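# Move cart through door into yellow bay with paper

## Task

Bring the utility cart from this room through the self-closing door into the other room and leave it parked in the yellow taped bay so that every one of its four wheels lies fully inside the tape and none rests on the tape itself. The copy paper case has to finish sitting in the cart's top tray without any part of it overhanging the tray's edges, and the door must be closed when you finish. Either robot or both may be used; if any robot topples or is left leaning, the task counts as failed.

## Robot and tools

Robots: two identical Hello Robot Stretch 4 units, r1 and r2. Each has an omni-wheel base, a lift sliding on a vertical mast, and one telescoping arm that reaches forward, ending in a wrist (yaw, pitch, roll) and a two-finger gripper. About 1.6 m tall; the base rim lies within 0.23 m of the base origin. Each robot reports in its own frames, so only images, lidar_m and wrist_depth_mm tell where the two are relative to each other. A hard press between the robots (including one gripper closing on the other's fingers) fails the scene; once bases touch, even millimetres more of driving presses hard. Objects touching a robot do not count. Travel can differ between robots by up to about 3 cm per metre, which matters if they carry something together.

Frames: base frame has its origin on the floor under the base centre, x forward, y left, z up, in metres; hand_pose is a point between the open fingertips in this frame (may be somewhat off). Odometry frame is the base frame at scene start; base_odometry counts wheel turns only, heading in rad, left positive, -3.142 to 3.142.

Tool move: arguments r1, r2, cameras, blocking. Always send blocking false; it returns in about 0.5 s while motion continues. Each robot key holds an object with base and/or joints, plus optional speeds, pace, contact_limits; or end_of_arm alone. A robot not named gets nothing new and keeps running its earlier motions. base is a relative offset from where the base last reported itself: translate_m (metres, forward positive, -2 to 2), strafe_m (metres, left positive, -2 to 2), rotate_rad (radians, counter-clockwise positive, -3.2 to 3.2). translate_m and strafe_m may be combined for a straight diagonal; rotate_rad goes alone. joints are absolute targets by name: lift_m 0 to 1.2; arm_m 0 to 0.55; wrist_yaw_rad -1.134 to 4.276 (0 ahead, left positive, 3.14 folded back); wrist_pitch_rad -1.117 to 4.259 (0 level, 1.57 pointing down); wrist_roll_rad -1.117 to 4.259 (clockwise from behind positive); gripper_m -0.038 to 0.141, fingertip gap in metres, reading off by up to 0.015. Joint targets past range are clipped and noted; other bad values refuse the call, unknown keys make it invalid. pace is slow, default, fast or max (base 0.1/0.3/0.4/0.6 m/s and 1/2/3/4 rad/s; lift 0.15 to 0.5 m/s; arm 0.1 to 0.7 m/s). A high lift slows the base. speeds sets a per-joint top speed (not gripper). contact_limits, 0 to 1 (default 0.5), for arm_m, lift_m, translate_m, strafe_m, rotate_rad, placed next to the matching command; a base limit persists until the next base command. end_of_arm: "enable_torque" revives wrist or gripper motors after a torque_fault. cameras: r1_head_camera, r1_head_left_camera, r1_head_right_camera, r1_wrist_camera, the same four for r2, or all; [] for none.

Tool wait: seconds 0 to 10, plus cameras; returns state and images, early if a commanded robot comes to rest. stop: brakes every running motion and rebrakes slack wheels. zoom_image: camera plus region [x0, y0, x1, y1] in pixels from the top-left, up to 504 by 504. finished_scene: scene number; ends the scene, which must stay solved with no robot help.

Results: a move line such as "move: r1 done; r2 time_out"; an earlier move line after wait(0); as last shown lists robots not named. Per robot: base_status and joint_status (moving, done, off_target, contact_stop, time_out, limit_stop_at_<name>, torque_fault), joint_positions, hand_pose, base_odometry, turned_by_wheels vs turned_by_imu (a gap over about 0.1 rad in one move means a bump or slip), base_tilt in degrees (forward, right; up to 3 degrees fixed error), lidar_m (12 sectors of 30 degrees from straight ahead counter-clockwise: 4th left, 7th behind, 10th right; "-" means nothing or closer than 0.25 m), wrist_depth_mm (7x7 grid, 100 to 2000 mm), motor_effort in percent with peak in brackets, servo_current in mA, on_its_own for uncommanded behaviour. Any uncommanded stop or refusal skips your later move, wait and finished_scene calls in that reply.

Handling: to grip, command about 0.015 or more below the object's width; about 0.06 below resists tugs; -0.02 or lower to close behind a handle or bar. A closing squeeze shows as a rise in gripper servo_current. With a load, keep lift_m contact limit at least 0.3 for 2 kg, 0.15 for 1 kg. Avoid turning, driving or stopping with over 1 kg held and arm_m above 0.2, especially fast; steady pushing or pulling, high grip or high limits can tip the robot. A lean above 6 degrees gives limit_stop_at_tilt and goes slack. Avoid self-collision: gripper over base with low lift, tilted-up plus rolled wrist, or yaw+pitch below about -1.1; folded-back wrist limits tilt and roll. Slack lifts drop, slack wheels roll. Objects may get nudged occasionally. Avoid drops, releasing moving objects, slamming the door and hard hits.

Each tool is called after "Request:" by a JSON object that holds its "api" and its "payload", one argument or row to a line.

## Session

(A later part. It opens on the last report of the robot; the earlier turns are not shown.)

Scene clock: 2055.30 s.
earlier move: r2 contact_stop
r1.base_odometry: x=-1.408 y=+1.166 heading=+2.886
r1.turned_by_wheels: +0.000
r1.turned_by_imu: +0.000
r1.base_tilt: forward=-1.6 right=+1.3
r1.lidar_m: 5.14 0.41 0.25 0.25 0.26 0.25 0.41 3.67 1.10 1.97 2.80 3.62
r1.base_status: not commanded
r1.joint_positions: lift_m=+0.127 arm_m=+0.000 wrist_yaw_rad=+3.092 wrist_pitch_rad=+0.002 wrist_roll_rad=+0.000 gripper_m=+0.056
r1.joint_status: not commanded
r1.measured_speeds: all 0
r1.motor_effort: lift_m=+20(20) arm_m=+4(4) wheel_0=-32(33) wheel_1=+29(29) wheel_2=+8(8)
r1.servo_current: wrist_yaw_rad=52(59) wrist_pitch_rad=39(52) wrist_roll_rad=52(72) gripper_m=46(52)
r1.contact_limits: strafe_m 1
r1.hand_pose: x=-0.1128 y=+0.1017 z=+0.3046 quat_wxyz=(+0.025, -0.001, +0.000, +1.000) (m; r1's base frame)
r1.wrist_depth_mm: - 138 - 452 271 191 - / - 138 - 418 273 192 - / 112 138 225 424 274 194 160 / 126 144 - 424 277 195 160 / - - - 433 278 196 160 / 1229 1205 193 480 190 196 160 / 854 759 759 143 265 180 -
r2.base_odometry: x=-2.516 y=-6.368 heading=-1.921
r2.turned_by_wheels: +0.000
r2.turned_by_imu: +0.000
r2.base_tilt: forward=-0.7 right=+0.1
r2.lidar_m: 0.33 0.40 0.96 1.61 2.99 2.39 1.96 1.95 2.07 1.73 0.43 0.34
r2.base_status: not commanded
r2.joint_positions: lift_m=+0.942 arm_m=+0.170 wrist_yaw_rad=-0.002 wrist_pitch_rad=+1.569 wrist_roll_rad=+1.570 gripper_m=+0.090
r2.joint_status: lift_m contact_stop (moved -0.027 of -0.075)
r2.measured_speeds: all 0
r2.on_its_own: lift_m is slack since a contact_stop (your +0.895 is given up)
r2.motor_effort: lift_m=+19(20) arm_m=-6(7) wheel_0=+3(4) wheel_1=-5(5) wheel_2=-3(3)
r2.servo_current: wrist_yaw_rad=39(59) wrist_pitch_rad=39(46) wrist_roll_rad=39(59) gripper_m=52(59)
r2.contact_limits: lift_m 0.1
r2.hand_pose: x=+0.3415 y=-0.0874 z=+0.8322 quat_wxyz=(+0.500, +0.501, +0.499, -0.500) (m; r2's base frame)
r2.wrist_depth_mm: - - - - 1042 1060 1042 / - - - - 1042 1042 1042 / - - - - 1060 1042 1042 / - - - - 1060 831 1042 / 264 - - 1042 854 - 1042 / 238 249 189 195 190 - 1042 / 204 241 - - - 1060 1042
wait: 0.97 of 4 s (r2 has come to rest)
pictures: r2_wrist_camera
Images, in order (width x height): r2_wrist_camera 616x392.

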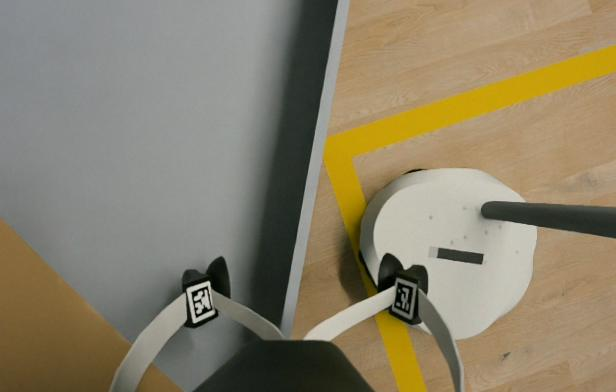

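Request:
{"api": "move", "payload": {
  "blocking": false,
  "r2": {"joints":{"lift_m":1.0}},
  "cameras": []
}}

Request:
{"api": "wait", "payload": {
  "seconds": 3,
  "cameras": []
}}

Request:
{"api": "move", "payload": {
  "blocking": false,
  "r2": {"joints":{"arm_m":0.03,"wrist_pitch_rad":1.0,"gripper_m":0.1}},
  "cameras": []
}}

Request:
{"api": "wait", "payload": {
  "seconds": 3,
  "cameras": []
}}

Request:
{"api": "move", "payload": {
  "blocking": false,
  "r2": {"joints":{"lift_m":0.9},"pace":"slow","contact_limits":{"lift_m":0.1}},
  "cameras": []
}}

Request:
{"api": "wait", "payload": {
  "seconds": 4,
  "cameras": ["r2_wrist_camera","r2_head_camera"]
}}

Scene clock: 2075.33 s.
move: r2 moving
r1: as last shown
r1.lidar_m: 5.13 0.40 0.25 0.25 0.27 0.25 0.43 3.69 1.10 1.95 2.80 3.62
r1.motor_effort: lift_m=+20(20) arm_m=+4(4) wheel_0=-33(33) wheel_1=+29(29) wheel_2=+8(8)
r1.servo_current: wrist_yaw_rad=52(65) wrist_pitch_rad=46(52) wrist_roll_rad=59(59) gripper_m=39(46)
r1.contact_limits: strafe_m 1
r1.wrist_depth_mm: - 138 - 452 271 191 - / - 138 - 421 274 191 - / 112 138 224 424 273 194 159 / 127 144 - 427 276 195 160 / - - - 433 277 196 160 / 1229 1205 193 477 191 195 160 / 854 759 759 143 265 180 -
r2.base_odometry: x=-2.516 y=-6.368 heading=-1.921
r2.turned_by_wheels: +0.000
r2.turned_by_imu: +0.000
r2.base_tilt: forward=-0.6 right=+0.1
r2.lidar_m: 0.34 0.37 0.96 1.59 2.99 2.39 1.96 1.95 2.07 1.72 0.44 0.32
r2.base_status: not commanded
r2.joint_positions: lift_m=+0.979 arm_m=+0.170 wrist_yaw_rad=-0.002 wrist_pitch_rad=+1.569 wrist_roll_rad=+1.570 gripper_m=+0.090
r2.joint_status: lift_m moving
r2.measured_speeds: translate_m=+0.000 strafe_m=+0.000 rotate_rad=+0.000 lift_m=+0.118 arm_m=+0.000 wrist_yaw_rad=+0.000 wrist_pitch_rad=+0.000 wrist_roll_rad=+0.000
r2.motor_effort: lift_m=+21(25) arm_m=-6(7) wheel_0=+3(3) wheel_1=-5(5) wheel_2=-3(3)
r2.servo_current: wrist_yaw_rad=52(52) wrist_pitch_rad=39(46) wrist_roll_rad=46(52) gripper_m=46(52)
r2.hand_pose: x=+0.3415 y=-0.0874 z=+0.8686 quat_wxyz=(+0.500, +0.501, +0.499, -0.500) (m; r2's base frame)
r2.wrist_depth_mm: - - - - 1078 1078 1060 / - - - - 1078 1060 1060 / - - - - 1078 1078 1060 / - - - - 1060 1078 1060 / 274 - - 1098 - - 1060 / 237 277 189 1098 189 1078 1060 / 204 241 282 - - 1098 1098
pictures: none
No camera images: "cameras" was empty.

Scene clock: 2076.00 s.
earlier move: r2 done
r1.base_odometry: x=-1.408 y=+1.166 heading=+2.886
r1.turned_by_wheels: +0.000
r1.turned_by_imu: +0.000
r1.base_tilt: forward=-1.6 right=+1.3
r1.lidar_m: 5.15 0.40 0.25 0.25 0.25 0.25 0.41 3.69 1.09 1.97 2.81 3.62
r1.base_status: not commanded
r1.joint_positions: lift_m=+0.127 arm_m=+0.000 wrist_yaw_rad=+3.092 wrist_pitch_rad=+0.002 wrist_roll_rad=+0.000 gripper_m=+0.056
r1.joint_status: not commanded
r1.measured_speeds: all 0
r1.motor_effort: lift_m=+20(20) arm_m=+4(4) wheel_0=-32(33) wheel_1=+29(29) wheel_2=+8(8)
r1.servo_current: wrist_yaw_rad=46(65) wrist_pitch_rad=46(52) wrist_roll_rad=46(59) gripper_m=39(46)
r1.contact_limits: strafe_m 1
r1.hand_pose: x=-0.1128 y=+0.1017 z=+0.3046 quat_wxyz=(+0.025, -0.001, +0.000, +1.000) (m; r1's base frame)
r1.wrist_depth_mm: - 137 - 455 271 191 - / - 138 - 415 273 193 - / 112 138 224 427 274 193 159 / 127 144 - 430 277 195 160 / - - - 430 277 196 160 / 1205 1229 193 477 191 196 160 / 866 759 759 143 264 180 -
r2.base_odometry: x=-2.516 y=-6.368 heading=-1.921
r2.turned_by_wheels: +0.000
r2.turned_by_imu: +0.000
r2.base_tilt: forward=-0.7 right=+0.1
r2.lidar_m: 0.32 0.39 0.98 1.59 3.00 2.35 1.97 1.95 2.06 1.72 0.42 0.34
r2.base_status: not commanded
r2.joint_positions: lift_m=+1.000 arm_m=+0.170 wrist_yaw_rad=-0.002 wrist_pitch_rad=+1.569 wrist_roll_rad=+1.570 gripper_m=+0.090
r2.joint_status: all done
r2.measured_speeds: all 0
r2.motor_effort: lift_m=+21(25) arm_m=-6(7) wheel_0=+3(3) wheel_1=-4(5) wheel_2=-3(3)
r2.servo_current: wrist_yaw_rad=39(52) wrist_pitch_rad=39(46) wrist_roll_rad=46(65) gripper_m=52(59)
r2.hand_pose: x=+0.3415 y=-0.0874 z=+0.8895 quat_wxyz=(+0.500, +0.501, +0.499, -0.500) (m; r2's base frame)
r2.wrist_depth_mm: - - - - 1098 1098 1118 / - - - - 1098 1118 1098 / - - - - 1098 1118 1078 / 320 - - - 1098 1078 1098 / 277 - - 1138 - - 1098 / 237 278 189 1118 190 1118 1098 / 204 239 293 - - 1118 1078
wait: 0.67 of 3 s (r2 has come to rest)
pictures: none
No camera images: "cameras" was empty.

Scene clock: 2076.50 s.
move: r2 moving
r1: as last shown
r1.lidar_m: 5.15 0.41 0.25 0.25 0.25 0.25 0.43 3.69 1.10 1.98 2.81 3.64
r1.motor_effort: lift_m=+20(20) arm_m=+4(4) wheel_0=-32(32) wheel_1=+29(29) wheel_2=+8(8)
r1.servo_current: wrist_yaw_rad=52(59) wrist_pitch_rad=39(59) wrist_roll_rad=39(59) gripper_m=33(46)
r1.contact_limits: strafe_m 1
r1.wrist_depth_mm: - 138 - 449 271 191 - / - 138 - 421 273 193 - / 112 138 224 427 276 193 160 / 127 144 - 427 276 195 159 / - - - 430 277 195 160 / 1229 1229 193 477 191 196 160 / 854 768 750 143 264 179 -
r2.base_odometry: x=-2.516 y=-6.368 heading=-1.921
r2.turned_by_wheels: +0.000
r2.turned_by_imu: +0.000
r2.base_tilt: forward=-0.7 right=+0.1
r2.lidar_m: 0.32 0.38 0.97 1.60 3.01 2.36 1.92 1.94 2.09 1.71 0.40 0.34
r2.base_status: not commanded
r2.joint_positions: lift_m=+1.000 arm_m=+0.120 wrist_yaw_rad=-0.002 wrist_pitch_rad=+1.076 wrist_roll_rad=+1.570 gripper_m=+0.100
r2.joint_status: arm_m moving; wrist_pitch_rad moving; gripper_m moving
r2.measured_speeds: translate_m=+0.000 strafe_m=+0.000 rotate_rad=+0.000 lift_m=+0.000 arm_m=-0.186 wrist_yaw_rad=+0.005 wrist_pitch_rad=-1.331 wrist_roll_rad=+0.000
r2.motor_effort: lift_m=+20(21) arm_m=-6(11) wheel_0=+3(3) wheel_1=-4(5) wheel_2=-3(3)
r2.servo_current: wrist_yaw_rad=52(59) wrist_pitch_rad=514(514) wrist_roll_rad=39(52) gripper_m=59(72)
r2.hand_pose: x=+0.4272 y=-0.0877 z=+0.9242 quat_wxyz=(+0.607, +0.607, +0.362, -0.363) (m; r2's base frame)
r2.wrist_depth_mm: 433 - - - - 960 917 / 436 - - - - 946 917 / 436 - - - - 960 931 / 256 322 389 - - 976 - / 224 270 340 - 221 1008 - / 192 223 196 345 186 976 - / 178 196 233 - - 1008 -
pictures: none
No camera images: "cameras" was empty.

Scene clock: 2077.47 s.
earlier move: r2 done
r1.base_odometry: x=-1.408 y=+1.166 heading=+2.886
r1.turned_by_wheels: +0.000
r1.turned_by_imu: +0.000
r1.base_tilt: forward=-1.6 right=+1.3
r1.lidar_m: 5.13 0.40 0.25 0.25 0.25 0.25 0.42 3.68 1.09 1.99 2.78 3.66
r1.base_status: not commanded
r1.joint_positions: lift_m=+0.127 arm_m=+0.000 wrist_yaw_rad=+3.092 wrist_pitch_rad=+0.002 wrist_roll_rad=+0.000 gripper_m=+0.056
r1.joint_status: not commanded
r1.measured_speeds: all 0
r1.motor_effort: lift_m=+20(20) arm_m=+4(4) wheel_0=-32(33) wheel_1=+29(29) wheel_2=+8(8)
r1.servo_current: wrist_yaw_rad=59(72) wrist_pitch_rad=46(59) wrist_roll_rad=46(72) gripper_m=46(46)
r1.contact_limits: strafe_m 1
r1.hand_pose: x=-0.1128 y=+0.1017 z=+0.3046 quat_wxyz=(+0.025, -0.001, +0.000, +1.000) (m; r1's base frame)
r1.wrist_depth_mm: - 137 - 452 271 191 - / - 138 - 418 273 193 - / 112 138 224 424 276 194 159 / 126 144 - 427 277 195 160 / - - - 433 278 195 160 / 1229 1205 194 477 191 196 160 / 854 750 759 142 265 180 -
r2.base_odometry: x=-2.516 y=-6.368 heading=-1.920
r2.turned_by_wheels: +0.000
r2.turned_by_imu: +0.000
r2.base_tilt: forward=-0.7 right=+0.1
r2.lidar_m: 0.33 0.40 0.93 1.60 3.01 2.35 1.94 1.94 2.08 1.71 0.43 0.34
r2.base_status: not commanded
r2.joint_positions: lift_m=+1.000 arm_m=+0.030 wrist_yaw_rad=-0.002 wrist_pitch_rad=+1.005 wrist_roll_rad=+1.570 gripper_m=+0.100
r2.joint_status: all done
r2.measured_speeds: all 0
r2.motor_effort: lift_m=+19(21) arm_m=-7(11) wheel_0=+1(3) wheel_1=-2(5) wheel_2=-1(3)
r2.servo_current: wrist_yaw_rad=46(65) wrist_pitch_rad=46(514) wrist_roll_rad=46(59) gripper_m=52(72)
r2.hand_pose: x=+0.3554 y=-0.0877 z=+0.9346 quat_wxyz=(+0.620, +0.620, +0.340, -0.341) (m; r2's base frame)
r2.wrist_depth_mm: - 525 - - 279 946 904 / - 530 - - 285 960 904 / 373 539 - - 296 931 904 / 317 375 445 - 289 976 - / 271 322 394 - 287 991 - / 243 272 197 382 191 991 931 / 219 242 281 - - 1008 931
wait: 0.97 of 3 s (r2 has come to rest)
pictures: none
No camera images: "cameras" was empty.

Scene clock: 2077.97 s.
move: r2 moving
r1: as last shown
r1.lidar_m: 5.13 0.37 0.25 0.25 0.25 0.25 0.42 3.69 1.10 1.96 2.82 3.62
r1.servo_current: wrist_yaw_rad=46(65) wrist_pitch_rad=46(46) wrist_roll_rad=26(46) gripper_m=46(46)
r1.contact_limits: strafe_m 1
r1.wrist_depth_mm: - 137 - 455 271 191 - / - 138 - 418 273 192 - / 112 138 224 427 274 193 159 / 127 144 - 424 277 195 160 / - - - 433 277 196 160 / 1229 1205 193 477 191 196 160 / 854 759 759 143 265 180 -
r2.base_odometry: x=-2.516 y=-6.368 heading=-1.920
r2.turned_by_wheels: +0.000
r2.turned_by_imu: +0.000
r2.base_tilt: forward=-0.7 right=+0.1
r2.lidar_m: 0.32 0.39 0.94 1.59 3.00 2.39 1.98 1.96 2.06 1.73 0.39 0.33
r2.base_status: not commanded
r2.joint_positions: lift_m=+0.975 arm_m=+0.030 wrist_yaw_rad=-0.002 wrist_pitch_rad=+1.005 wrist_roll_rad=+1.570 gripper_m=+0.100
r2.joint_status: lift_m moving
r2.measured_speeds: translate_m=+0.000 strafe_m=+0.000 rotate_rad=+0.000 lift_m=-0.097 arm_m=+0.000 wrist_yaw_rad=+0.000 wrist_pitch_rad=+0.000 wrist_roll_rad=+0.000
r2.motor_effort: lift_m=+13(21) arm_m=-7(7) wheel_0=+2(2) wheel_1=-2(3) wheel_2=+0(1)
r2.servo_current: wrist_yaw_rad=52(65) wrist_pitch_rad=46(52) wrist_roll_rad=46(59) gripper_m=46(52)
r2.contact_limits: lift_m 0.1
r2.hand_pose: x=+0.3554 y=-0.0877 z=+0.9097 quat_wxyz=(+0.620, +0.620, +0.340, -0.341) (m; r2's base frame)
r2.wrist_depth_mm: - 517 - - 257 946 878 / 496 521 - - 267 931 878 / 496 530 - - 268 946 878 / 317 377 430 - 271 960 - / 271 320 392 - 273 960 - / 239 272 196 263 187 960 917 / 218 241 281 - - 1008 917
pictures: none
No camera images: "cameras" was empty.

Scene clock: 2079.17 s.
earlier move: r2 done
r1.base_odometry: x=-1.408 y=+1.166 heading=+2.886
r1.turned_by_wheels: +0.000
r1.turned_by_imu: +0.000
r1.base_tilt: forward=-1.6 right=+1.3
r1.lidar_m: 5.14 0.41 0.25 0.25 0.27 0.25 0.44 3.67 1.10 1.98 2.81 3.64
r1.base_status: not commanded
r1.joint_positions: lift_m=+0.127 arm_m=+0.000 wrist_yaw_rad=+3.092 wrist_pitch_rad=+0.002 wrist_roll_rad=+0.000 gripper_m=+0.056
r1.joint_status: not commanded
r1.measured_speeds: all 0
r1.motor_effort: lift_m=+20(20) arm_m=+4(4) wheel_0=-32(33) wheel_1=+29(29) wheel_2=+8(8)
r1.servo_current: wrist_yaw_rad=46(65) wrist_pitch_rad=52(52) wrist_roll_rad=52(59) gripper_m=39(46)
r1.contact_limits: strafe_m 1
r1.hand_pose: x=-0.1128 y=+0.1017 z=+0.3046 quat_wxyz=(+0.025, -0.001, +0.000, +1.000) (m; r1's base frame)
r1.wrist_depth_mm: - 137 - 452 271 191 - / - 138 - 415 274 193 - / 112 138 224 427 276 194 159 / 127 144 - 430 277 195 160 / - - - 436 278 196 160 / 1229 1205 195 477 191 196 160 / 842 759 768 143 264 180 -
r2.base_odometry: x=-2.516 y=-6.368 heading=-1.920
r2.turned_by_wheels: +0.000
r2.turned_by_imu: +0.000
r2.base_tilt: forward=-0.7 right=+0.1
r2.lidar_m: 0.32 0.38 0.96 1.61 3.00 2.37 1.94 1.94 2.03 1.72 0.40 0.33
r2.base_status: not commanded
r2.joint_positions: lift_m=+0.900 arm_m=+0.030 wrist_yaw_rad=-0.002 wrist_pitch_rad=+1.005 wrist_roll_rad=+1.570 gripper_m=+0.100
r2.joint_status: all done
r2.measured_speeds: all 0
r2.motor_effort: lift_m=+14(21) arm_m=-7(7) wheel_0=+2(2) wheel_1=-2(3) wheel_2=-1(1)
r2.servo_current: wrist_yaw_rad=46(65) wrist_pitch_rad=46(52) wrist_roll_rad=33(59) gripper_m=52(59)
r2.contact_limits: lift_m 0.1
r2.hand_pose: x=+0.3554 y=-0.0877 z=+0.8350 quat_wxyz=(+0.620, +0.620, +0.340, -0.341) (m; r2's base frame)
r2.wrist_depth_mm: 445 - - 187 240 878 809 / 459 - - 194 226 866 831 / 449 - - 203 - 866 820 / 317 366 - 208 - 904 - / 276 322 - 213 224 917 - / 239 273 190 206 185 878 831 / 218 240 281 - - 917 842
wait: 1.20 of 4 s (r2 has come to rest)
pictures: r2_head_camera, r2_wrist_camera
Images, in order (width x height): r2_head_camera 420x560, r2_wrist_camera 616x392.

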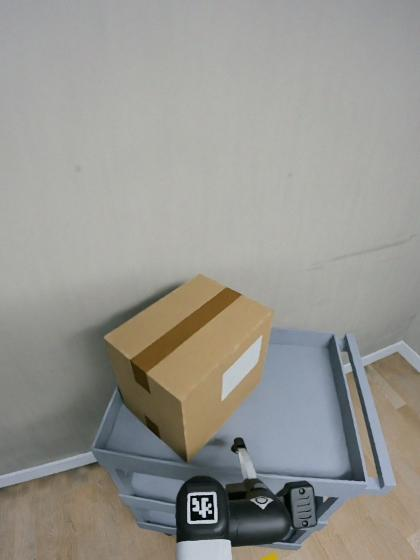

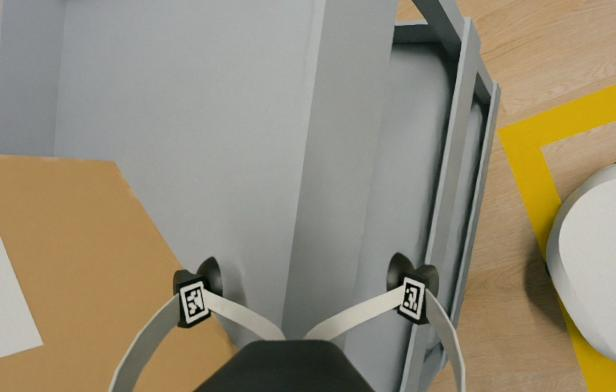

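Request:
{"api": "move", "payload": {
  "blocking": false,
  "r2": {"joints":{"lift_m":0.85},"pace":"slow","contact_limits":{"lift_m":0.1}},
  "cameras": []
}}

Request:
{"api": "wait", "payload": {
  "seconds": 3,
  "cameras": ["r2_wrist_camera"]
}}

Request:
{"api": "move", "payload": {
  "blocking": false,
  "r2": {"joints":{"gripper_m":-0.03}},
  "cameras": []
}}

Request:
{"api": "wait", "payload": {
  "seconds": 3,
  "cameras": ["r2_wrist_camera"]
}}

Scene clock: 2084.50 s.
move: r2 moving
r1: as last shown
r1.lidar_m: 5.13 0.42 0.25 0.25 0.25 0.25 0.42 3.67 1.09 1.99 2.78 3.60
r1.servo_current: wrist_yaw_rad=59(59) wrist_pitch_rad=39(46) wrist_roll_rad=59(65) gripper_m=46(46)
r1.contact_limits: strafe_m 1
r1.wrist_depth_mm: - 137 - 449 271 191 - / - 138 - 418 273 191 - / 112 138 224 421 276 193 159 / 127 144 - 424 276 195 160 / - - - 433 277 195 160 / 1229 1205 194 477 191 196 160 / 854 759 759 143 263 180 -
r2.base_odometry: x=-2.516 y=-6.368 heading=-1.920
r2.turned_by_wheels: +0.000
r2.turned_by_imu: +0.000
r2.base_tilt: forward=-0.7 right=+0.1
r2.lidar_m: 0.30 0.38 0.97 1.59 3.01 2.35 1.93 1.93 2.08 1.70 0.41 0.33
r2.base_status: not commanded
r2.joint_positions: lift_m=+0.875 arm_m=+0.030 wrist_yaw_rad=-0.002 wrist_pitch_rad=+1.005 wrist_roll_rad=+1.570 gripper_m=+0.100
r2.joint_status: lift_m moving
r2.measured_speeds: translate_m=+0.000 strafe_m=+0.000 rotate_rad=+0.000 lift_m=-0.097 arm_m=+0.000 wrist_yaw_rad=+0.000 wrist_pitch_rad=+0.000 wrist_roll_rad=+0.000
r2.motor_effort: lift_m=+15(15) arm_m=-7(7) wheel_0=+2(2) wheel_1=-2(2) wheel_2=+0(1)
r2.servo_current: wrist_yaw_rad=46(52) wrist_pitch_rad=46(52) wrist_roll_rad=46(59) gripper_m=59(59)
r2.contact_limits: lift_m 0.1
r2.hand_pose: x=+0.3554 y=-0.0877 z=+0.8097 quat_wxyz=(+0.620, +0.620, +0.340, -0.341) (m; r2's base frame)
r2.wrist_depth_mm: 436 - - 175 357 842 809 / 442 - - 186 - 854 809 / 452 - - 190 - 759 809 / 315 353 - 193 - 866 - / 276 315 - 199 224 878 - / 243 272 188 197 185 891 820 / 218 241 274 - - 904 842
pictures: none
No camera images: "cameras" was empty.

Scene clock: 2085.30 s.
earlier move: r2 done
r1.base_odometry: x=-1.408 y=+1.166 heading=+2.886
r1.turned_by_wheels: +0.000
r1.turned_by_imu: +0.000
r1.base_tilt: forward=-1.6 right=+1.3
r1.lidar_m: 5.14 0.40 0.25 0.25 0.25 0.25 0.41 3.66 1.08 1.99 2.79 3.62
r1.base_status: not commanded
r1.joint_positions: lift_m=+0.127 arm_m=+0.000 wrist_yaw_rad=+3.092 wrist_pitch_rad=+0.002 wrist_roll_rad=+0.000 gripper_m=+0.056
r1.joint_status: not commanded
r1.measured_speeds: all 0
r1.motor_effort: lift_m=+20(20) arm_m=+4(4) wheel_0=-32(33) wheel_1=+29(29) wheel_2=+8(8)
r1.servo_current: wrist_yaw_rad=46(65) wrist_pitch_rad=39(52) wrist_roll_rad=46(65) gripper_m=39(46)
r1.contact_limits: strafe_m 1
r1.hand_pose: x=-0.1128 y=+0.1017 z=+0.3046 quat_wxyz=(+0.025, -0.001, +0.000, +1.000) (m; r1's base frame)
r1.wrist_depth_mm: - 137 - 455 270 191 - / - 138 - 418 274 192 - / 112 138 225 421 276 193 159 / 126 144 - 430 278 195 160 / - - - 433 278 195 160 / 1229 1205 194 480 191 196 160 / 854 750 750 143 265 180 -
r2.base_odometry: x=-2.516 y=-6.368 heading=-1.920
r2.turned_by_wheels: +0.000
r2.turned_by_imu: +0.000
r2.base_tilt: forward=-0.6 right=+0.1
r2.lidar_m: 0.33 0.39 0.97 1.55 3.02 2.37 1.98 1.94 2.06 1.74 0.43 0.32
r2.base_status: not commanded
r2.joint_positions: lift_m=+0.851 arm_m=+0.030 wrist_yaw_rad=-0.002 wrist_pitch_rad=+0.999 wrist_roll_rad=+1.570 gripper_m=+0.100
r2.joint_status: all done
r2.measured_speeds: all 0
r2.motor_effort: lift_m=+11(15) arm_m=-7(7) wheel_0=+1(2) wheel_1=-2(3) wheel_2=-1(1)
r2.servo_current: wrist_yaw_rad=52(59) wrist_pitch_rad=39(52) wrist_roll_rad=59(59) gripper_m=46(59)
r2.contact_limits: lift_m 0.1
r2.hand_pose: x=+0.3569 y=-0.0877 z=+0.7862 quat_wxyz=(+0.621, +0.621, +0.338, -0.339) (m; r2's base frame)
r2.wrist_depth_mm: - - - 160 424 449 788 / 436 - - 168 - 615 798 / 364 - - 173 - 842 778 / 309 338 - 182 - 820 778 / 266 304 155 185 - 854 798 / 239 260 164 186 185 854 809 / 216 239 262 - - 891 798
wait: 0.80 of 3 s (r2 has come to rest)
pictures: r2_wrist_camera
Images, in order (width x height): r2_wrist_camera 616x392.

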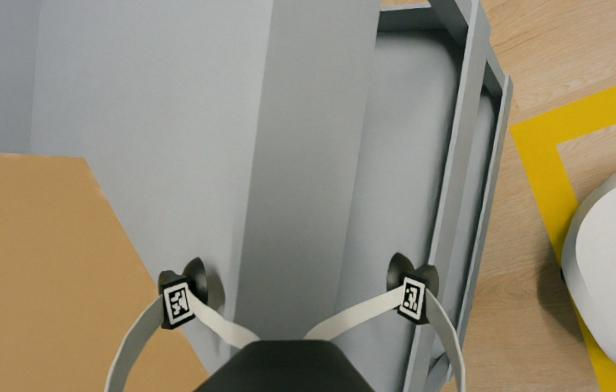

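Scene clock: 2085.80 s.
move: r2 moving
r1: as last shown
r1.lidar_m: 5.15 0.40 0.25 0.25 0.26 0.25 0.43 3.69 1.11 1.95 2.78 3.62
r1.servo_current: wrist_yaw_rad=46(72) wrist_pitch_rad=46(46) wrist_roll_rad=46(65) gripper_m=39(46)
r1.contact_limits: strafe_m 1
r1.wrist_depth_mm: - 137 - 455 271 191 - / - 138 - 421 273 192 - / 112 138 224 424 273 193 160 / 126 144 - 427 277 195 160 / - - - 433 276 196 160 / 1229 1205 194 477 191 196 160 / 866 759 759 143 264 180 -
r2.base_odometry: x=-2.516 y=-6.368 heading=-1.920
r2.turned_by_wheels: +0.000
r2.turned_by_imu: +0.000
r2.base_tilt: forward=-0.7 right=+0.0
r2.lidar_m: 0.33 0.39 0.94 1.59 2.99 2.36 1.95 1.95 2.07 1.71 0.42 0.33
r2.base_status: not commanded
r2.joint_positions: lift_m=+0.851 arm_m=+0.030 wrist_yaw_rad=-0.002 wrist_pitch_rad=+0.998 wrist_roll_rad=+1.570 gripper_m=+0.083
r2.joint_status: gripper_m moving
r2.measured_speeds: translate_m=+0.000 strafe_m=+0.000 rotate_rad=+0.000 lift_m=+0.000 arm_m=+0.000 wrist_yaw_rad=+0.000 wrist_pitch_rad=-0.005 wrist_roll_rad=+0.000
r2.motor_effort: lift_m=+11(11) arm_m=-6(7) wheel_0=+2(2) wheel_1=-2(2) wheel_2=+0(1)
r2.servo_current: wrist_yaw_rad=46(52) wrist_pitch_rad=39(46) wrist_roll_rad=39(59) gripper_m=111(111)
r2.contact_limits: lift_m 0.1
r2.hand_pose: x=+0.3572 y=-0.0877 z=+0.7864 quat_wxyz=(+0.621, +0.621, +0.338, -0.339) (m; r2's base frame)
r2.wrist_depth_mm: - - - 155 418 473 788 / 439 - - 163 - 554 798 / 436 - - 170 - 732 768 / 307 334 - 179 - 831 768 / 262 301 155 182 - 854 809 / 236 259 164 186 184 842 809 / 213 235 259 - - 891 809
pictures: none
No camera images: "cameras" was empty.

Scene clock: 2087.30 s.
earlier move: r2 done
r1.base_odometry: x=-1.408 y=+1.166 heading=+2.886
r1.turned_by_wheels: +0.000
r1.turned_by_imu: +0.000
r1.base_tilt: forward=-1.6 right=+1.3
r1.lidar_m: 5.13 0.42 0.25 0.28 0.28 0.25 0.42 3.70 1.08 1.98 2.79 3.63
r1.base_status: not commanded
r1.joint_positions: lift_m=+0.127 arm_m=+0.000 wrist_yaw_rad=+3.092 wrist_pitch_rad=+0.002 wrist_roll_rad=+0.000 gripper_m=+0.056
r1.joint_status: not commanded
r1.measured_speeds: all 0
r1.motor_effort: lift_m=+20(20) arm_m=+4(4) wheel_0=-32(33) wheel_1=+29(29) wheel_2=+8(8)
r1.servo_current: wrist_yaw_rad=59(72) wrist_pitch_rad=39(52) wrist_roll_rad=59(65) gripper_m=46(46)
r1.contact_limits: strafe_m 1
r1.hand_pose: x=-0.1128 y=+0.1017 z=+0.3046 quat_wxyz=(+0.025, -0.001, +0.000, +1.000) (m; r1's base frame)
r1.wrist_depth_mm: - 138 - 455 272 191 - / - 138 - 421 272 192 - / 112 138 225 427 276 193 159 / 127 144 - 430 277 195 160 / - - - 430 278 196 160 / 1205 1229 193 480 191 196 160 / 854 750 750 143 265 180 -
r2.base_odometry: x=-2.516 y=-6.368 heading=-1.920
r2.turned_by_wheels: +0.000
r2.turned_by_imu: +0.000
r2.base_tilt: forward=-0.7 right=+0.1
r2.lidar_m: 0.31 0.37 0.97 1.56 3.00 2.37 1.94 1.94 2.05 1.75 0.42 0.32
r2.base_status: not commanded
r2.joint_positions: lift_m=+0.850 arm_m=+0.030 wrist_yaw_rad=-0.001 wrist_pitch_rad=+0.997 wrist_roll_rad=+1.570 gripper_m=-0.028
r2.joint_status: all done
r2.measured_speeds: all 0
r2.motor_effort: lift_m=+13(13) arm_m=-7(7) wheel_0=+2(2) wheel_1=-2(3) wheel_2=+0(1)
r2.servo_current: wrist_yaw_rad=46(65) wrist_pitch_rad=46(46) wrist_roll_rad=59(59) gripper_m=143(319)
r2.contact_limits: lift_m 0.1
r2.hand_pose: x=+0.3575 y=-0.0876 z=+0.7864 quat_wxyz=(+0.621, +0.621, +0.338, -0.338) (m; r2's base frame)
r2.wrist_depth_mm: - - - 158 362 820 778 / - - - 165 - 627 788 / 336 - - 168 - 723 778 / 307 332 - 179 - 831 768 / 263 301 150 185 - 854 809 / 237 258 167 195 179 854 809 / 212 154 254 - - 854 798
wait: 1.50 of 3 s (r2 has come to rest)
pictures: r2_wrist_camera
Images, in order (width x height): r2_wrist_camera 616x392.

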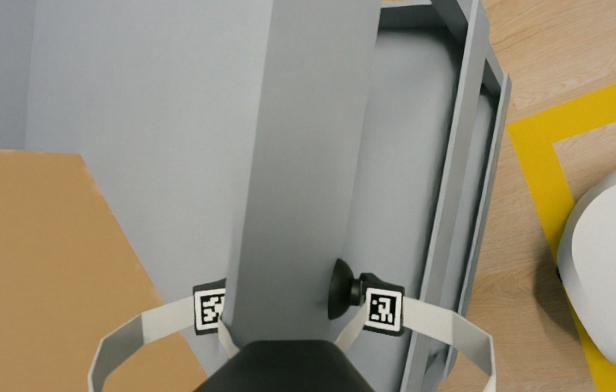

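Request:
{"api": "move", "payload": {
  "blocking": false,
  "r2": {"base":{"translate_m":-0.25},"pace":"slow","contact_limits":{"translate_m":0.4}},
  "cameras": []
}}

Request:
{"api": "wait", "payload": {
  "seconds": 6,
  "cameras": ["r2_head_camera","r2_head_left_camera","r2_wrist_camera"]
}}

Scene clock: 2091.00 s.
move: r2 moving
r1: as last shown
r1.lidar_m: 5.14 0.38 0.25 0.27 0.25 0.25 0.42 3.64 1.09 2.00 2.81 3.62
r1.servo_current: wrist_yaw_rad=52(59) wrist_pitch_rad=46(52) wrist_roll_rad=52(59) gripper_m=33(46)
r1.contact_limits: strafe_m 1
r1.wrist_depth_mm: - 137 - 455 272 191 - / - 138 - 424 273 192 - / 112 138 224 427 274 193 159 / 127 144 - 427 276 195 160 / - - - 433 278 196 160 / 1205 1205 193 480 191 196 160 / 854 759 750 143 264 179 -
r2.base_odometry: x=-2.512 y=-6.356 heading=-1.920
r2.turned_by_wheels: +0.000
r2.turned_by_imu: +0.001
r2.base_tilt: forward=-0.7 right=+0.1
r2.lidar_m: 0.34 0.39 0.95 1.60 2.98 2.34 1.94 1.93 2.05 1.72 0.42 0.31
r2.base_status: translate_m moving
r2.joint_positions: lift_m=+0.850 arm_m=+0.030 wrist_yaw_rad=-0.001 wrist_pitch_rad=+0.997 wrist_roll_rad=+1.570 gripper_m=-0.028
r2.joint_status: not commanded
r2.measured_speeds: translate_m=-0.049 strafe_m=+0.000 rotate_rad=+0.000 lift_m=+0.000 arm_m=+0.000 wrist_yaw_rad=+0.000 wrist_pitch_rad=+0.000 wrist_roll_rad=+0.000
r2.motor_effort: lift_m=+14(14) arm_m=-7(7) wheel_0=-9(12) wheel_1=-6(8) wheel_2=+14(16)
r2.servo_current: wrist_yaw_rad=52(52) wrist_pitch_rad=39(46) wrist_roll_rad=52(59) gripper_m=137(150)
r2.contact_limits: lift_m 0.1; translate_m 0.4
r2.hand_pose: x=+0.3575 y=-0.0875 z=+0.7863 quat_wxyz=(+0.621, +0.621, +0.338, -0.338) (m; r2's base frame)
r2.wrist_depth_mm: - - - 154 204 442 778 / - - - 164 - 654 788 / 342 - - 169 - 455 768 / 303 330 - 179 - 831 - / 265 301 150 183 - 842 809 / 237 258 168 198 179 854 809 / 213 154 262 - - 854 788
pictures: none
No camera images: "cameras" was empty.

Scene clock: 2094.27 s.
earlier move: r2 done
r1.base_odometry: x=-1.408 y=+1.166 heading=+2.886
r1.turned_by_wheels: +0.000
r1.turned_by_imu: +0.000
r1.base_tilt: forward=-1.5 right=+1.3
r1.lidar_m: 5.14 0.41 0.25 0.25 0.27 0.25 0.43 3.68 1.08 1.99 2.81 3.60
r1.base_status: not commanded
r1.joint_positions: lift_m=+0.127 arm_m=+0.000 wrist_yaw_rad=+3.092 wrist_pitch_rad=+0.002 wrist_roll_rad=+0.000 gripper_m=+0.056
r1.joint_status: not commanded
r1.measured_speeds: all 0
r1.motor_effort: lift_m=+20(20) arm_m=+4(4) wheel_0=-32(33) wheel_1=+29(29) wheel_2=+8(8)
r1.servo_current: wrist_yaw_rad=39(72) wrist_pitch_rad=46(52) wrist_roll_rad=52(65) gripper_m=39(52)
r1.contact_limits: strafe_m 1
r1.hand_pose: x=-0.1128 y=+0.1017 z=+0.3046 quat_wxyz=(+0.025, -0.001, +0.000, +1.000) (m; r1's base frame)
r1.wrist_depth_mm: - 137 - 455 271 191 - / - 137 - 418 273 192 - / 112 138 224 421 276 193 159 / 127 144 - 430 276 195 160 / - - - 436 278 196 160 / 1205 1205 193 477 191 196 160 / 866 768 768 143 264 180 -
r2.base_odometry: x=-2.431 y=-6.133 heading=-1.920
r2.turned_by_wheels: +0.000
r2.turned_by_imu: +0.001
r2.base_tilt: forward=-0.7 right=+0.0
r2.lidar_m: 0.33 0.34 1.21 2.02 2.92 2.05 1.88 1.70 1.93 1.80 0.43 0.35
r2.base_status: done
r2.joint_positions: lift_m=+0.850 arm_m=+0.030 wrist_yaw_rad=+0.001 wrist_pitch_rad=+0.997 wrist_roll_rad=+1.570 gripper_m=-0.028
r2.joint_status: not commanded
r2.measured_speeds: all 0
r2.motor_effort: lift_m=+14(14) arm_m=-6(7) wheel_0=-1(12) wheel_1=-4(9) wheel_2=+6(16)
r2.servo_current: wrist_yaw_rad=52(59) wrist_pitch_rad=46(46) wrist_roll_rad=46(59) gripper_m=124(150)
r2.contact_limits: lift_m 0.1; translate_m 0.4
r2.hand_pose: x=+0.3576 y=-0.0872 z=+0.7863 quat_wxyz=(+0.621, +0.621, +0.339, -0.338) (m; r2's base frame)
r2.wrist_depth_mm: - - 146 176 445 842 788 / - - 151 179 - 831 778 / - - 153 183 - 831 788 / 330 - 156 186 - 831 788 / 291 320 157 190 - 842 809 / 250 277 167 194 178 842 809 / 224 155 259 - - 131 788
wait: 3.27 of 6 s (r2 has come to rest)
pictures: r2_head_camera, r2_head_left_camera, r2_wrist_camera
Images, in order (width x height): r2_head_camera 420x560, r2_head_left_camera 420x672, r2_wrist_camera 616x392.

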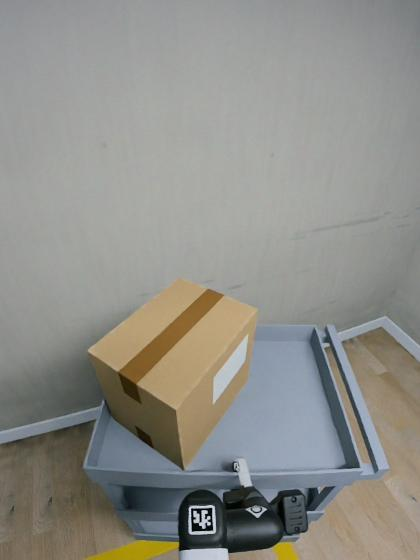

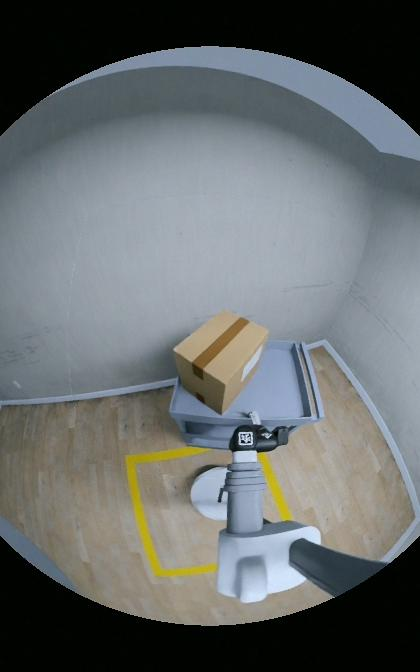

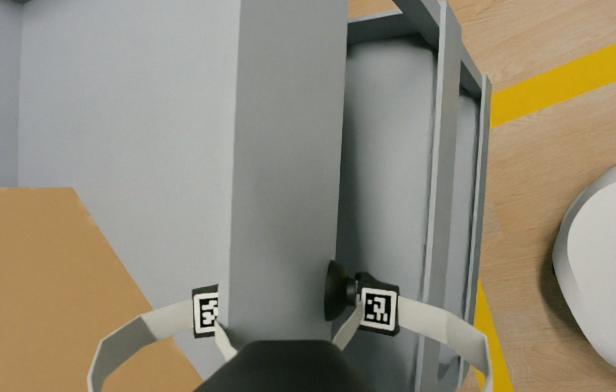

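Request:
{"api": "move", "payload": {
  "blocking": false,
  "r2": {"base":{"translate_m":-0.3},"pace":"slow","contact_limits":{"translate_m":0.4}},
  "cameras": []
}}

Request:
{"api": "wait", "payload": {
  "seconds": 6,
  "cameras": []
}}

Request:
{"api": "move", "payload": {
  "blocking": false,
  "r2": {"base":{"rotate_rad":0.35},"pace":"slow","contact_limits":{"rotate_rad":0.3}},
  "cameras": []
}}

Request:
{"api": "wait", "payload": {
  "seconds": 6,
  "cameras": ["r2_head_camera","r2_head_left_camera","r2_wrist_camera"]
}}

Scene clock: 2103.53 s.
move: r2 moving
r1: as last shown
r1.base_tilt: forward=-1.6 right=+1.3
r1.lidar_m: 5.16 0.39 0.25 0.25 0.25 0.25 0.42 3.66 1.11 1.98 2.79 3.63
r1.servo_current: wrist_yaw_rad=39(65) wrist_pitch_rad=33(46) wrist_roll_rad=59(59) gripper_m=39(46)
r1.contact_limits: strafe_m 1
r1.wrist_depth_mm: - 137 - 455 272 191 - / - 138 - 415 274 192 - / 112 138 225 421 274 194 159 / 126 144 - 427 277 195 160 / - - - 433 277 196 160 / 1229 1229 194 477 191 196 160 / 854 759 768 143 266 180 -
r2.base_odometry: x=-2.426 y=-6.121 heading=-1.920
r2.turned_by_wheels: +0.000
r2.turned_by_imu: +0.000
r2.base_tilt: forward=-0.6 right=+0.1
r2.lidar_m: 0.33 0.35 1.24 2.02 2.92 2.08 1.86 1.69 1.92 1.81 0.46 0.35
r2.base_status: translate_m moving
r2.joint_positions: lift_m=+0.850 arm_m=+0.030 wrist_yaw_rad=+0.001 wrist_pitch_rad=+0.997 wrist_roll_rad=+1.570 gripper_m=-0.028
r2.joint_status: not commanded
r2.measured_speeds: translate_m=-0.049 strafe_m=+0.000 rotate_rad=-0.003 lift_m=+0.000 arm_m=+0.000 wrist_yaw_rad=+0.000 wrist_pitch_rad=+0.000 wrist_roll_rad=+0.000
r2.motor_effort: lift_m=+14(14) arm_m=-7(7) wheel_0=-2(5) wheel_1=-7(8) wheel_2=+11(14)
r2.servo_current: wrist_yaw_rad=52(52) wrist_pitch_rad=39(52) wrist_roll_rad=52(52) gripper_m=124(124)
r2.contact_limits: lift_m 0.1; translate_m 0.4
r2.hand_pose: x=+0.3576 y=-0.0872 z=+0.7863 quat_wxyz=(+0.621, +0.621, +0.339, -0.338) (m; r2's base frame)
r2.wrist_depth_mm: - - 147 177 455 831 778 / - - 151 180 - 820 788 / - - 153 184 - 831 788 / 336 - 156 185 - 842 798 / 293 320 157 190 - 831 798 / 251 278 167 193 178 866 809 / 224 160 260 - - 151 778
pictures: none
No camera images: "cameras" was empty.

Scene clock: 2107.30 s.
earlier move: r2 done
r1.base_odometry: x=-1.408 y=+1.166 heading=+2.886
r1.turned_by_wheels: +0.000
r1.turned_by_imu: +0.000
r1.base_tilt: forward=-1.6 right=+1.3
r1.lidar_m: 5.15 0.40 0.25 0.25 0.25 0.25 0.41 3.67 1.09 1.96 2.79 3.61
r1.base_status: not commanded
r1.joint_positions: lift_m=+0.127 arm_m=+0.000 wrist_yaw_rad=+3.092 wrist_pitch_rad=+0.002 wrist_roll_rad=+0.000 gripper_m=+0.056
r1.joint_status: not commanded
r1.measured_speeds: all 0
r1.motor_effort: lift_m=+20(20) arm_m=+4(4) wheel_0=-32(33) wheel_1=+29(29) wheel_2=+8(8)
r1.servo_current: wrist_yaw_rad=59(72) wrist_pitch_rad=39(52) wrist_roll_rad=39(72) gripper_m=39(52)
r1.contact_limits: strafe_m 1
r1.hand_pose: x=-0.1128 y=+0.1017 z=+0.3046 quat_wxyz=(+0.025, -0.001, +0.000, +1.000) (m; r1's base frame)
r1.wrist_depth_mm: - 138 - 452 270 191 - / - 138 - 421 276 192 - / 112 138 224 421 276 194 159 / 127 144 - 427 276 195 159 / - - - 433 279 196 160 / 1229 1205 193 480 191 196 160 / 866 759 768 143 265 180 -
r2.base_odometry: x=-2.328 y=-5.852 heading=-1.920
r2.turned_by_wheels: +0.000
r2.turned_by_imu: +0.001
r2.base_tilt: forward=-0.7 right=+0.0
r2.lidar_m: 0.29 0.30 1.57 2.58 2.86 1.73 1.83 1.39 1.62 1.90 0.60 0.34
r2.base_status: done
r2.joint_positions: lift_m=+0.850 arm_m=+0.030 wrist_yaw_rad=+0.001 wrist_pitch_rad=+0.997 wrist_roll_rad=+1.570 gripper_m=-0.028
r2.joint_status: not commanded
r2.measured_speeds: all 0
r2.motor_effort: lift_m=+14(14) arm_m=-6(7) wheel_0=-2(7) wheel_1=-5(8) wheel_2=+7(14)
r2.servo_current: wrist_yaw_rad=59(59) wrist_pitch_rad=39(52) wrist_roll_rad=39(65) gripper_m=117(137)
r2.contact_limits: lift_m 0.1; translate_m 0.4
r2.hand_pose: x=+0.3576 y=-0.0872 z=+0.7863 quat_wxyz=(+0.621, +0.621, +0.339, -0.338) (m; r2's base frame)
r2.wrist_depth_mm: 347 - 180 366 500 866 798 / 407 - 177 221 539 854 788 / - - 176 210 - 866 778 / - - 167 204 - 831 798 / 353 - 162 202 - 842 809 / 298 307 167 197 177 436 798 / 250 160 267 - - 424 788
wait: 3.77 of 6 s (r2 has come to rest)
pictures: none
No camera images: "cameras" was empty.

Scene clock: 2107.80 s.
move: r2 moving
r1: as last shown
r1.lidar_m: 5.15 0.40 0.25 0.25 0.27 0.25 0.44 3.64 1.09 1.97 2.78 3.64
r1.servo_current: wrist_yaw_rad=46(59) wrist_pitch_rad=52(52) wrist_roll_rad=46(59) gripper_m=39(46)
r1.contact_limits: strafe_m 1
r1.wrist_depth_mm: - 137 - 455 271 191 - / - 137 - 421 273 192 - / 112 138 225 424 274 194 159 / 127 144 - 427 276 195 160 / - - - 436 278 195 160 / 1205 1205 193 477 191 195 160 / 854 750 759 143 265 180 -
r2.base_odometry: x=-2.328 y=-5.851 heading=-1.796
r2.turned_by_wheels: +0.124
r2.turned_by_imu: +0.117
r2.base_tilt: forward=-0.8 right=+0.1
r2.lidar_m: 0.32 0.33 1.66 2.85 2.60 1.76 1.42 1.40 1.77 1.89 0.46 0.33
r2.base_status: rotate_rad moving
r2.joint_positions: lift_m=+0.850 arm_m=+0.030 wrist_yaw_rad=-0.008 wrist_pitch_rad=+1.000 wrist_roll_rad=+1.570 gripper_m=-0.029
r2.joint_status: not commanded
r2.measured_speeds: translate_m=-0.004 strafe_m=+0.001 rotate_rad=+0.491 lift_m=+0.000 arm_m=-0.001 wrist_yaw_rad=-0.014 wrist_pitch_rad=+0.008 wrist_roll_rad=+0.000
r2.motor_effort: lift_m=+14(14) arm_m=-3(7) wheel_0=-7(13) wheel_1=-7(8) wheel_2=-19(19)
r2.servo_current: wrist_yaw_rad=52(59) wrist_pitch_rad=39(46) wrist_roll_rad=46(52) gripper_m=117(124)
r2.contact_limits: lift_m 0.1; rotate_rad 0.3
r2.hand_pose: x=+0.3559 y=-0.0887 z=+0.7858 quat_wxyz=(+0.619, +0.622, +0.337, -0.342) (m; r2's base frame)
r2.wrist_depth_mm: 384 - 170 217 469 866 798 / - - 165 201 - 854 788 / - - 169 194 455 842 798 / - - 163 196 - 842 809 / 317 - 155 195 421 831 809 / 266 282 166 195 178 449 820 / 232 152 257 - - 466 778
pictures: none
No camera images: "cameras" was empty.

Scene clock: 2108.77 s.
earlier move: r2 done
r1.base_odometry: x=-1.408 y=+1.166 heading=+2.886
r1.turned_by_wheels: +0.000
r1.turned_by_imu: +0.000
r1.base_tilt: forward=-1.6 right=+1.3
r1.lidar_m: 5.13 0.41 0.25 0.25 0.25 0.25 0.41 3.67 1.10 1.96 2.81 3.62
r1.base_status: not commanded
r1.joint_positions: lift_m=+0.127 arm_m=+0.000 wrist_yaw_rad=+3.092 wrist_pitch_rad=+0.002 wrist_roll_rad=+0.000 gripper_m=+0.056
r1.joint_status: not commanded
r1.measured_speeds: all 0
r1.motor_effort: lift_m=+20(20) arm_m=+4(4) wheel_0=-32(33) wheel_1=+29(29) wheel_2=+8(8)
r1.servo_current: wrist_yaw_rad=33(72) wrist_pitch_rad=39(52) wrist_roll_rad=52(65) gripper_m=46(46)
r1.contact_limits: strafe_m 1
r1.hand_pose: x=-0.1128 y=+0.1017 z=+0.3046 quat_wxyz=(+0.025, -0.001, +0.000, +1.000) (m; r1's base frame)
r1.wrist_depth_mm: - 137 - 452 271 191 - / - 138 - 418 274 191 - / 112 138 224 424 274 193 160 / 127 144 - 427 276 195 159 / - - - 433 277 195 160 / 1229 1205 194 477 191 196 160 / 866 759 750 143 264 180 -
r2.base_odometry: x=-2.328 y=-5.851 heading=-1.571
r2.turned_by_wheels: +0.225
r2.turned_by_imu: +0.215
r2.base_tilt: forward=-0.7 right=+0.1
r2.lidar_m: 0.33 0.41 1.99 2.85 2.03 1.76 1.42 1.48 1.95 1.88 0.38 0.30
r2.base_status: done
r2.joint_positions: lift_m=+0.850 arm_m=+0.030 wrist_yaw_rad=-0.007 wrist_pitch_rad=+1.001 wrist_roll_rad=+1.570 gripper_m=-0.029
r2.joint_status: not commanded
r2.measured_speeds: all 0
r2.motor_effort: lift_m=+14(14) arm_m=+4(7) wheel_0=-3(16) wheel_1=-4(8) wheel_2=-6(20)
r2.servo_current: wrist_yaw_rad=46(65) wrist_pitch_rad=46(46) wrist_roll_rad=59(59) gripper_m=104(124)
r2.contact_limits: lift_m 0.1; rotate_rad 0.3
r2.hand_pose: x=+0.3559 y=-0.0885 z=+0.7858 quat_wxyz=(+0.619, +0.621, +0.337, -0.341) (m; r2's base frame)
r2.wrist_depth_mm: - - - 138 177 407 - / - - - 146 - 439 788 / 314 - - 157 - 842 798 / 279 312 - 165 - 842 798 / 248 285 146 183 - 842 809 / 221 247 166 194 178 842 809 / 204 223 255 - - 854 778
wait: 0.97 of 6 s (r2 has come to rest)
pictures: r2_head_camera, r2_head_left_camera, r2_wrist_camera
Images, in order (width x height): r2_head_camera 420x560, r2_head_left_camera 420x672, r2_wrist_camera 616x392.

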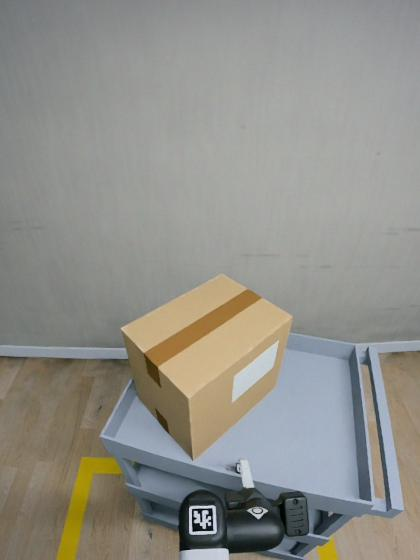

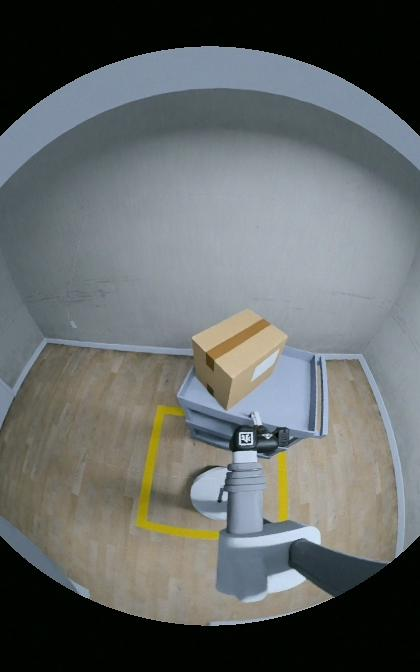

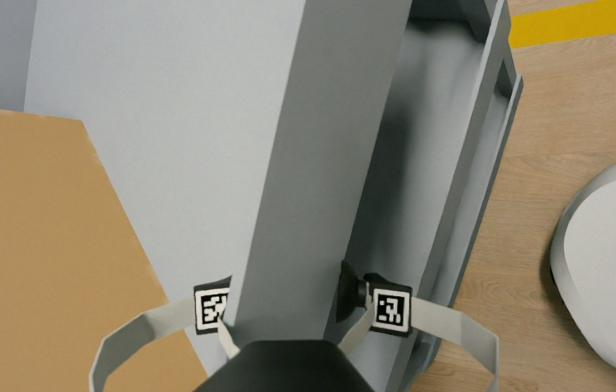

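Request:
{"api": "move", "payload": {
  "blocking": false,
  "r2": {"base":{"strafe_m":0.2,"translate_m":-0.03},"pace":"slow","contact_limits":{"translate_m":0.4}},
  "cameras": []
}}

Request:
{"api": "wait", "payload": {
  "seconds": 6,
  "cameras": ["r2_head_camera","r2_head_left_camera"]
}}

Scene clock: 2125.37 s.
move: r2 moving
r1: as last shown
r1.lidar_m: 5.17 0.40 0.25 0.25 0.26 0.25 0.43 3.68 1.09 2.00 2.79 3.60
r1.servo_current: wrist_yaw_rad=39(59) wrist_pitch_rad=39(46) wrist_roll_rad=33(65) gripper_m=39(46)
r1.contact_limits: strafe_m 1
r1.wrist_depth_mm: - 138 - 452 271 191 - / - 138 - 418 273 191 - / 112 138 225 421 276 193 159 / 126 144 - 430 277 195 160 / - - - 436 277 196 160 / 1205 1205 194 477 191 196 160 / 854 759 750 143 265 180 -
r2.base_odometry: x=-2.315 y=-5.850 heading=-1.571
r2.turned_by_wheels: +0.000
r2.turned_by_imu: +0.000
r2.base_tilt: forward=-0.7 right=+0.1
r2.lidar_m: 0.33 0.43 2.01 2.83 2.01 1.74 1.42 1.50 1.97 1.90 0.38 0.31
r2.base_status: translate_m moving; strafe_m moving
r2.joint_positions: lift_m=+0.850 arm_m=+0.030 wrist_yaw_rad=-0.007 wrist_pitch_rad=+1.001 wrist_roll_rad=+1.571 gripper_m=-0.029
r2.joint_status: not commanded
r2.measured_speeds: translate_m=-0.008 strafe_m=+0.052 rotate_rad=+0.004 lift_m=+0.000 arm_m=+0.000 wrist_yaw_rad=+0.000 wrist_pitch_rad=+0.000 wrist_roll_rad=+0.000
r2.motor_effort: lift_m=+14(14) arm_m=+4(4) wheel_0=-11(12) wheel_1=+6(9) wheel_2=+6(6)
r2.servo_current: wrist_yaw_rad=52(59) wrist_pitch_rad=39(46) wrist_roll_rad=52(52) gripper_m=104(111)
r2.contact_limits: lift_m 0.1; translate_m 0.4
r2.hand_pose: x=+0.3559 y=-0.0885 z=+0.7858 quat_wxyz=(+0.619, +0.621, +0.337, -0.341) (m; r2's base frame)
r2.wrist_depth_mm: - - - 138 177 413 788 / - - - 147 - 521 788 / 312 - - 161 - 831 788 / 276 310 - 166 - 831 798 / 249 285 147 185 - 854 820 / 221 245 172 196 178 831 809 / 204 223 254 - - 842 778
pictures: none
No camera images: "cameras" was empty.

Scene clock: 2128.10 s.
earlier move: r2 done
r1.base_odometry: x=-1.408 y=+1.166 heading=+2.886
r1.turned_by_wheels: +0.000
r1.turned_by_imu: +0.000
r1.base_tilt: forward=-1.6 right=+1.3
r1.lidar_m: 5.15 0.40 0.25 0.25 0.25 0.25 0.41 3.68 1.08 2.03 2.79 3.64
r1.base_status: not commanded
r1.joint_positions: lift_m=+0.127 arm_m=+0.000 wrist_yaw_rad=+3.092 wrist_pitch_rad=+0.002 wrist_roll_rad=+0.000 gripper_m=+0.056
r1.joint_status: not commanded
r1.measured_speeds: all 0
r1.motor_effort: lift_m=+20(20) arm_m=+4(4) wheel_0=-32(33) wheel_1=+29(29) wheel_2=+8(8)
r1.servo_current: wrist_yaw_rad=46(78) wrist_pitch_rad=39(52) wrist_roll_rad=39(65) gripper_m=46(52)
r1.contact_limits: strafe_m 1
r1.hand_pose: x=-0.1128 y=+0.1017 z=+0.3046 quat_wxyz=(+0.025, -0.001, +0.000, +1.000) (m; r1's base frame)
r1.wrist_depth_mm: - 137 - 455 271 191 - / - 138 - 418 273 192 - / 112 138 224 427 276 193 160 / 126 144 - 430 277 194 160 / - - - 433 279 195 160 / 1205 1182 194 477 191 196 160 / 854 759 741 143 264 180 -
r2.base_odometry: x=-2.128 y=-5.822 heading=-1.571
r2.turned_by_wheels: +0.000
r2.turned_by_imu: +0.000
r2.base_tilt: forward=-0.6 right=+0.1
r2.lidar_m: 0.33 0.54 2.07 2.61 1.97 1.60 1.41 1.49 2.02 2.06 0.33 0.30
r2.base_status: done
r2.joint_positions: lift_m=+0.850 arm_m=+0.030 wrist_yaw_rad=-0.003 wrist_pitch_rad=+1.001 wrist_roll_rad=+1.572 gripper_m=-0.029
r2.joint_status: not commanded
r2.measured_speeds: all 0
r2.motor_effort: lift_m=+14(14) arm_m=+4(5) wheel_0=-8(16) wheel_1=+4(9) wheel_2=+8(10)
r2.servo_current: wrist_yaw_rad=46(65) wrist_pitch_rad=39(46) wrist_roll_rad=59(65) gripper_m=104(111)
r2.contact_limits: lift_m 0.1; translate_m 0.4
r2.hand_pose: x=+0.3562 y=-0.0879 z=+0.7858 quat_wxyz=(+0.620, +0.621, +0.338, -0.340) (m; r2's base frame)
r2.wrist_depth_mm: 268 310 - - 109 135 - / 251 298 - - 120 150 488 / 239 283 - - 148 - 778 / 228 272 - 133 162 820 798 / 214 262 - 158 - 854 798 / 203 234 177 188 179 854 809 / 199 224 167 - 976 878 778
wait: 2.73 of 6 s (r2 has come to rest)
pictures: r2_head_camera, r2_head_left_camera
Images, in order (width x height): r2_head_camera 420x560, r2_head_left_camera 420x672.

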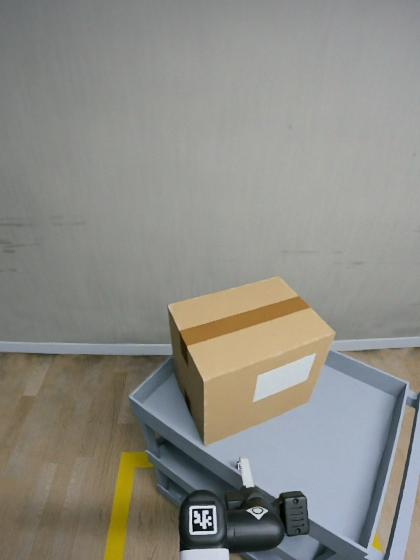

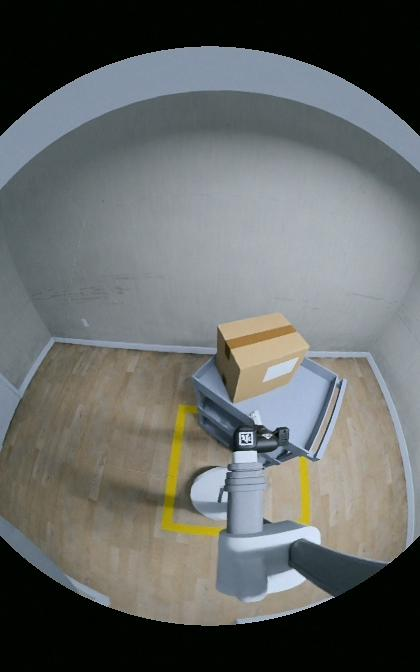

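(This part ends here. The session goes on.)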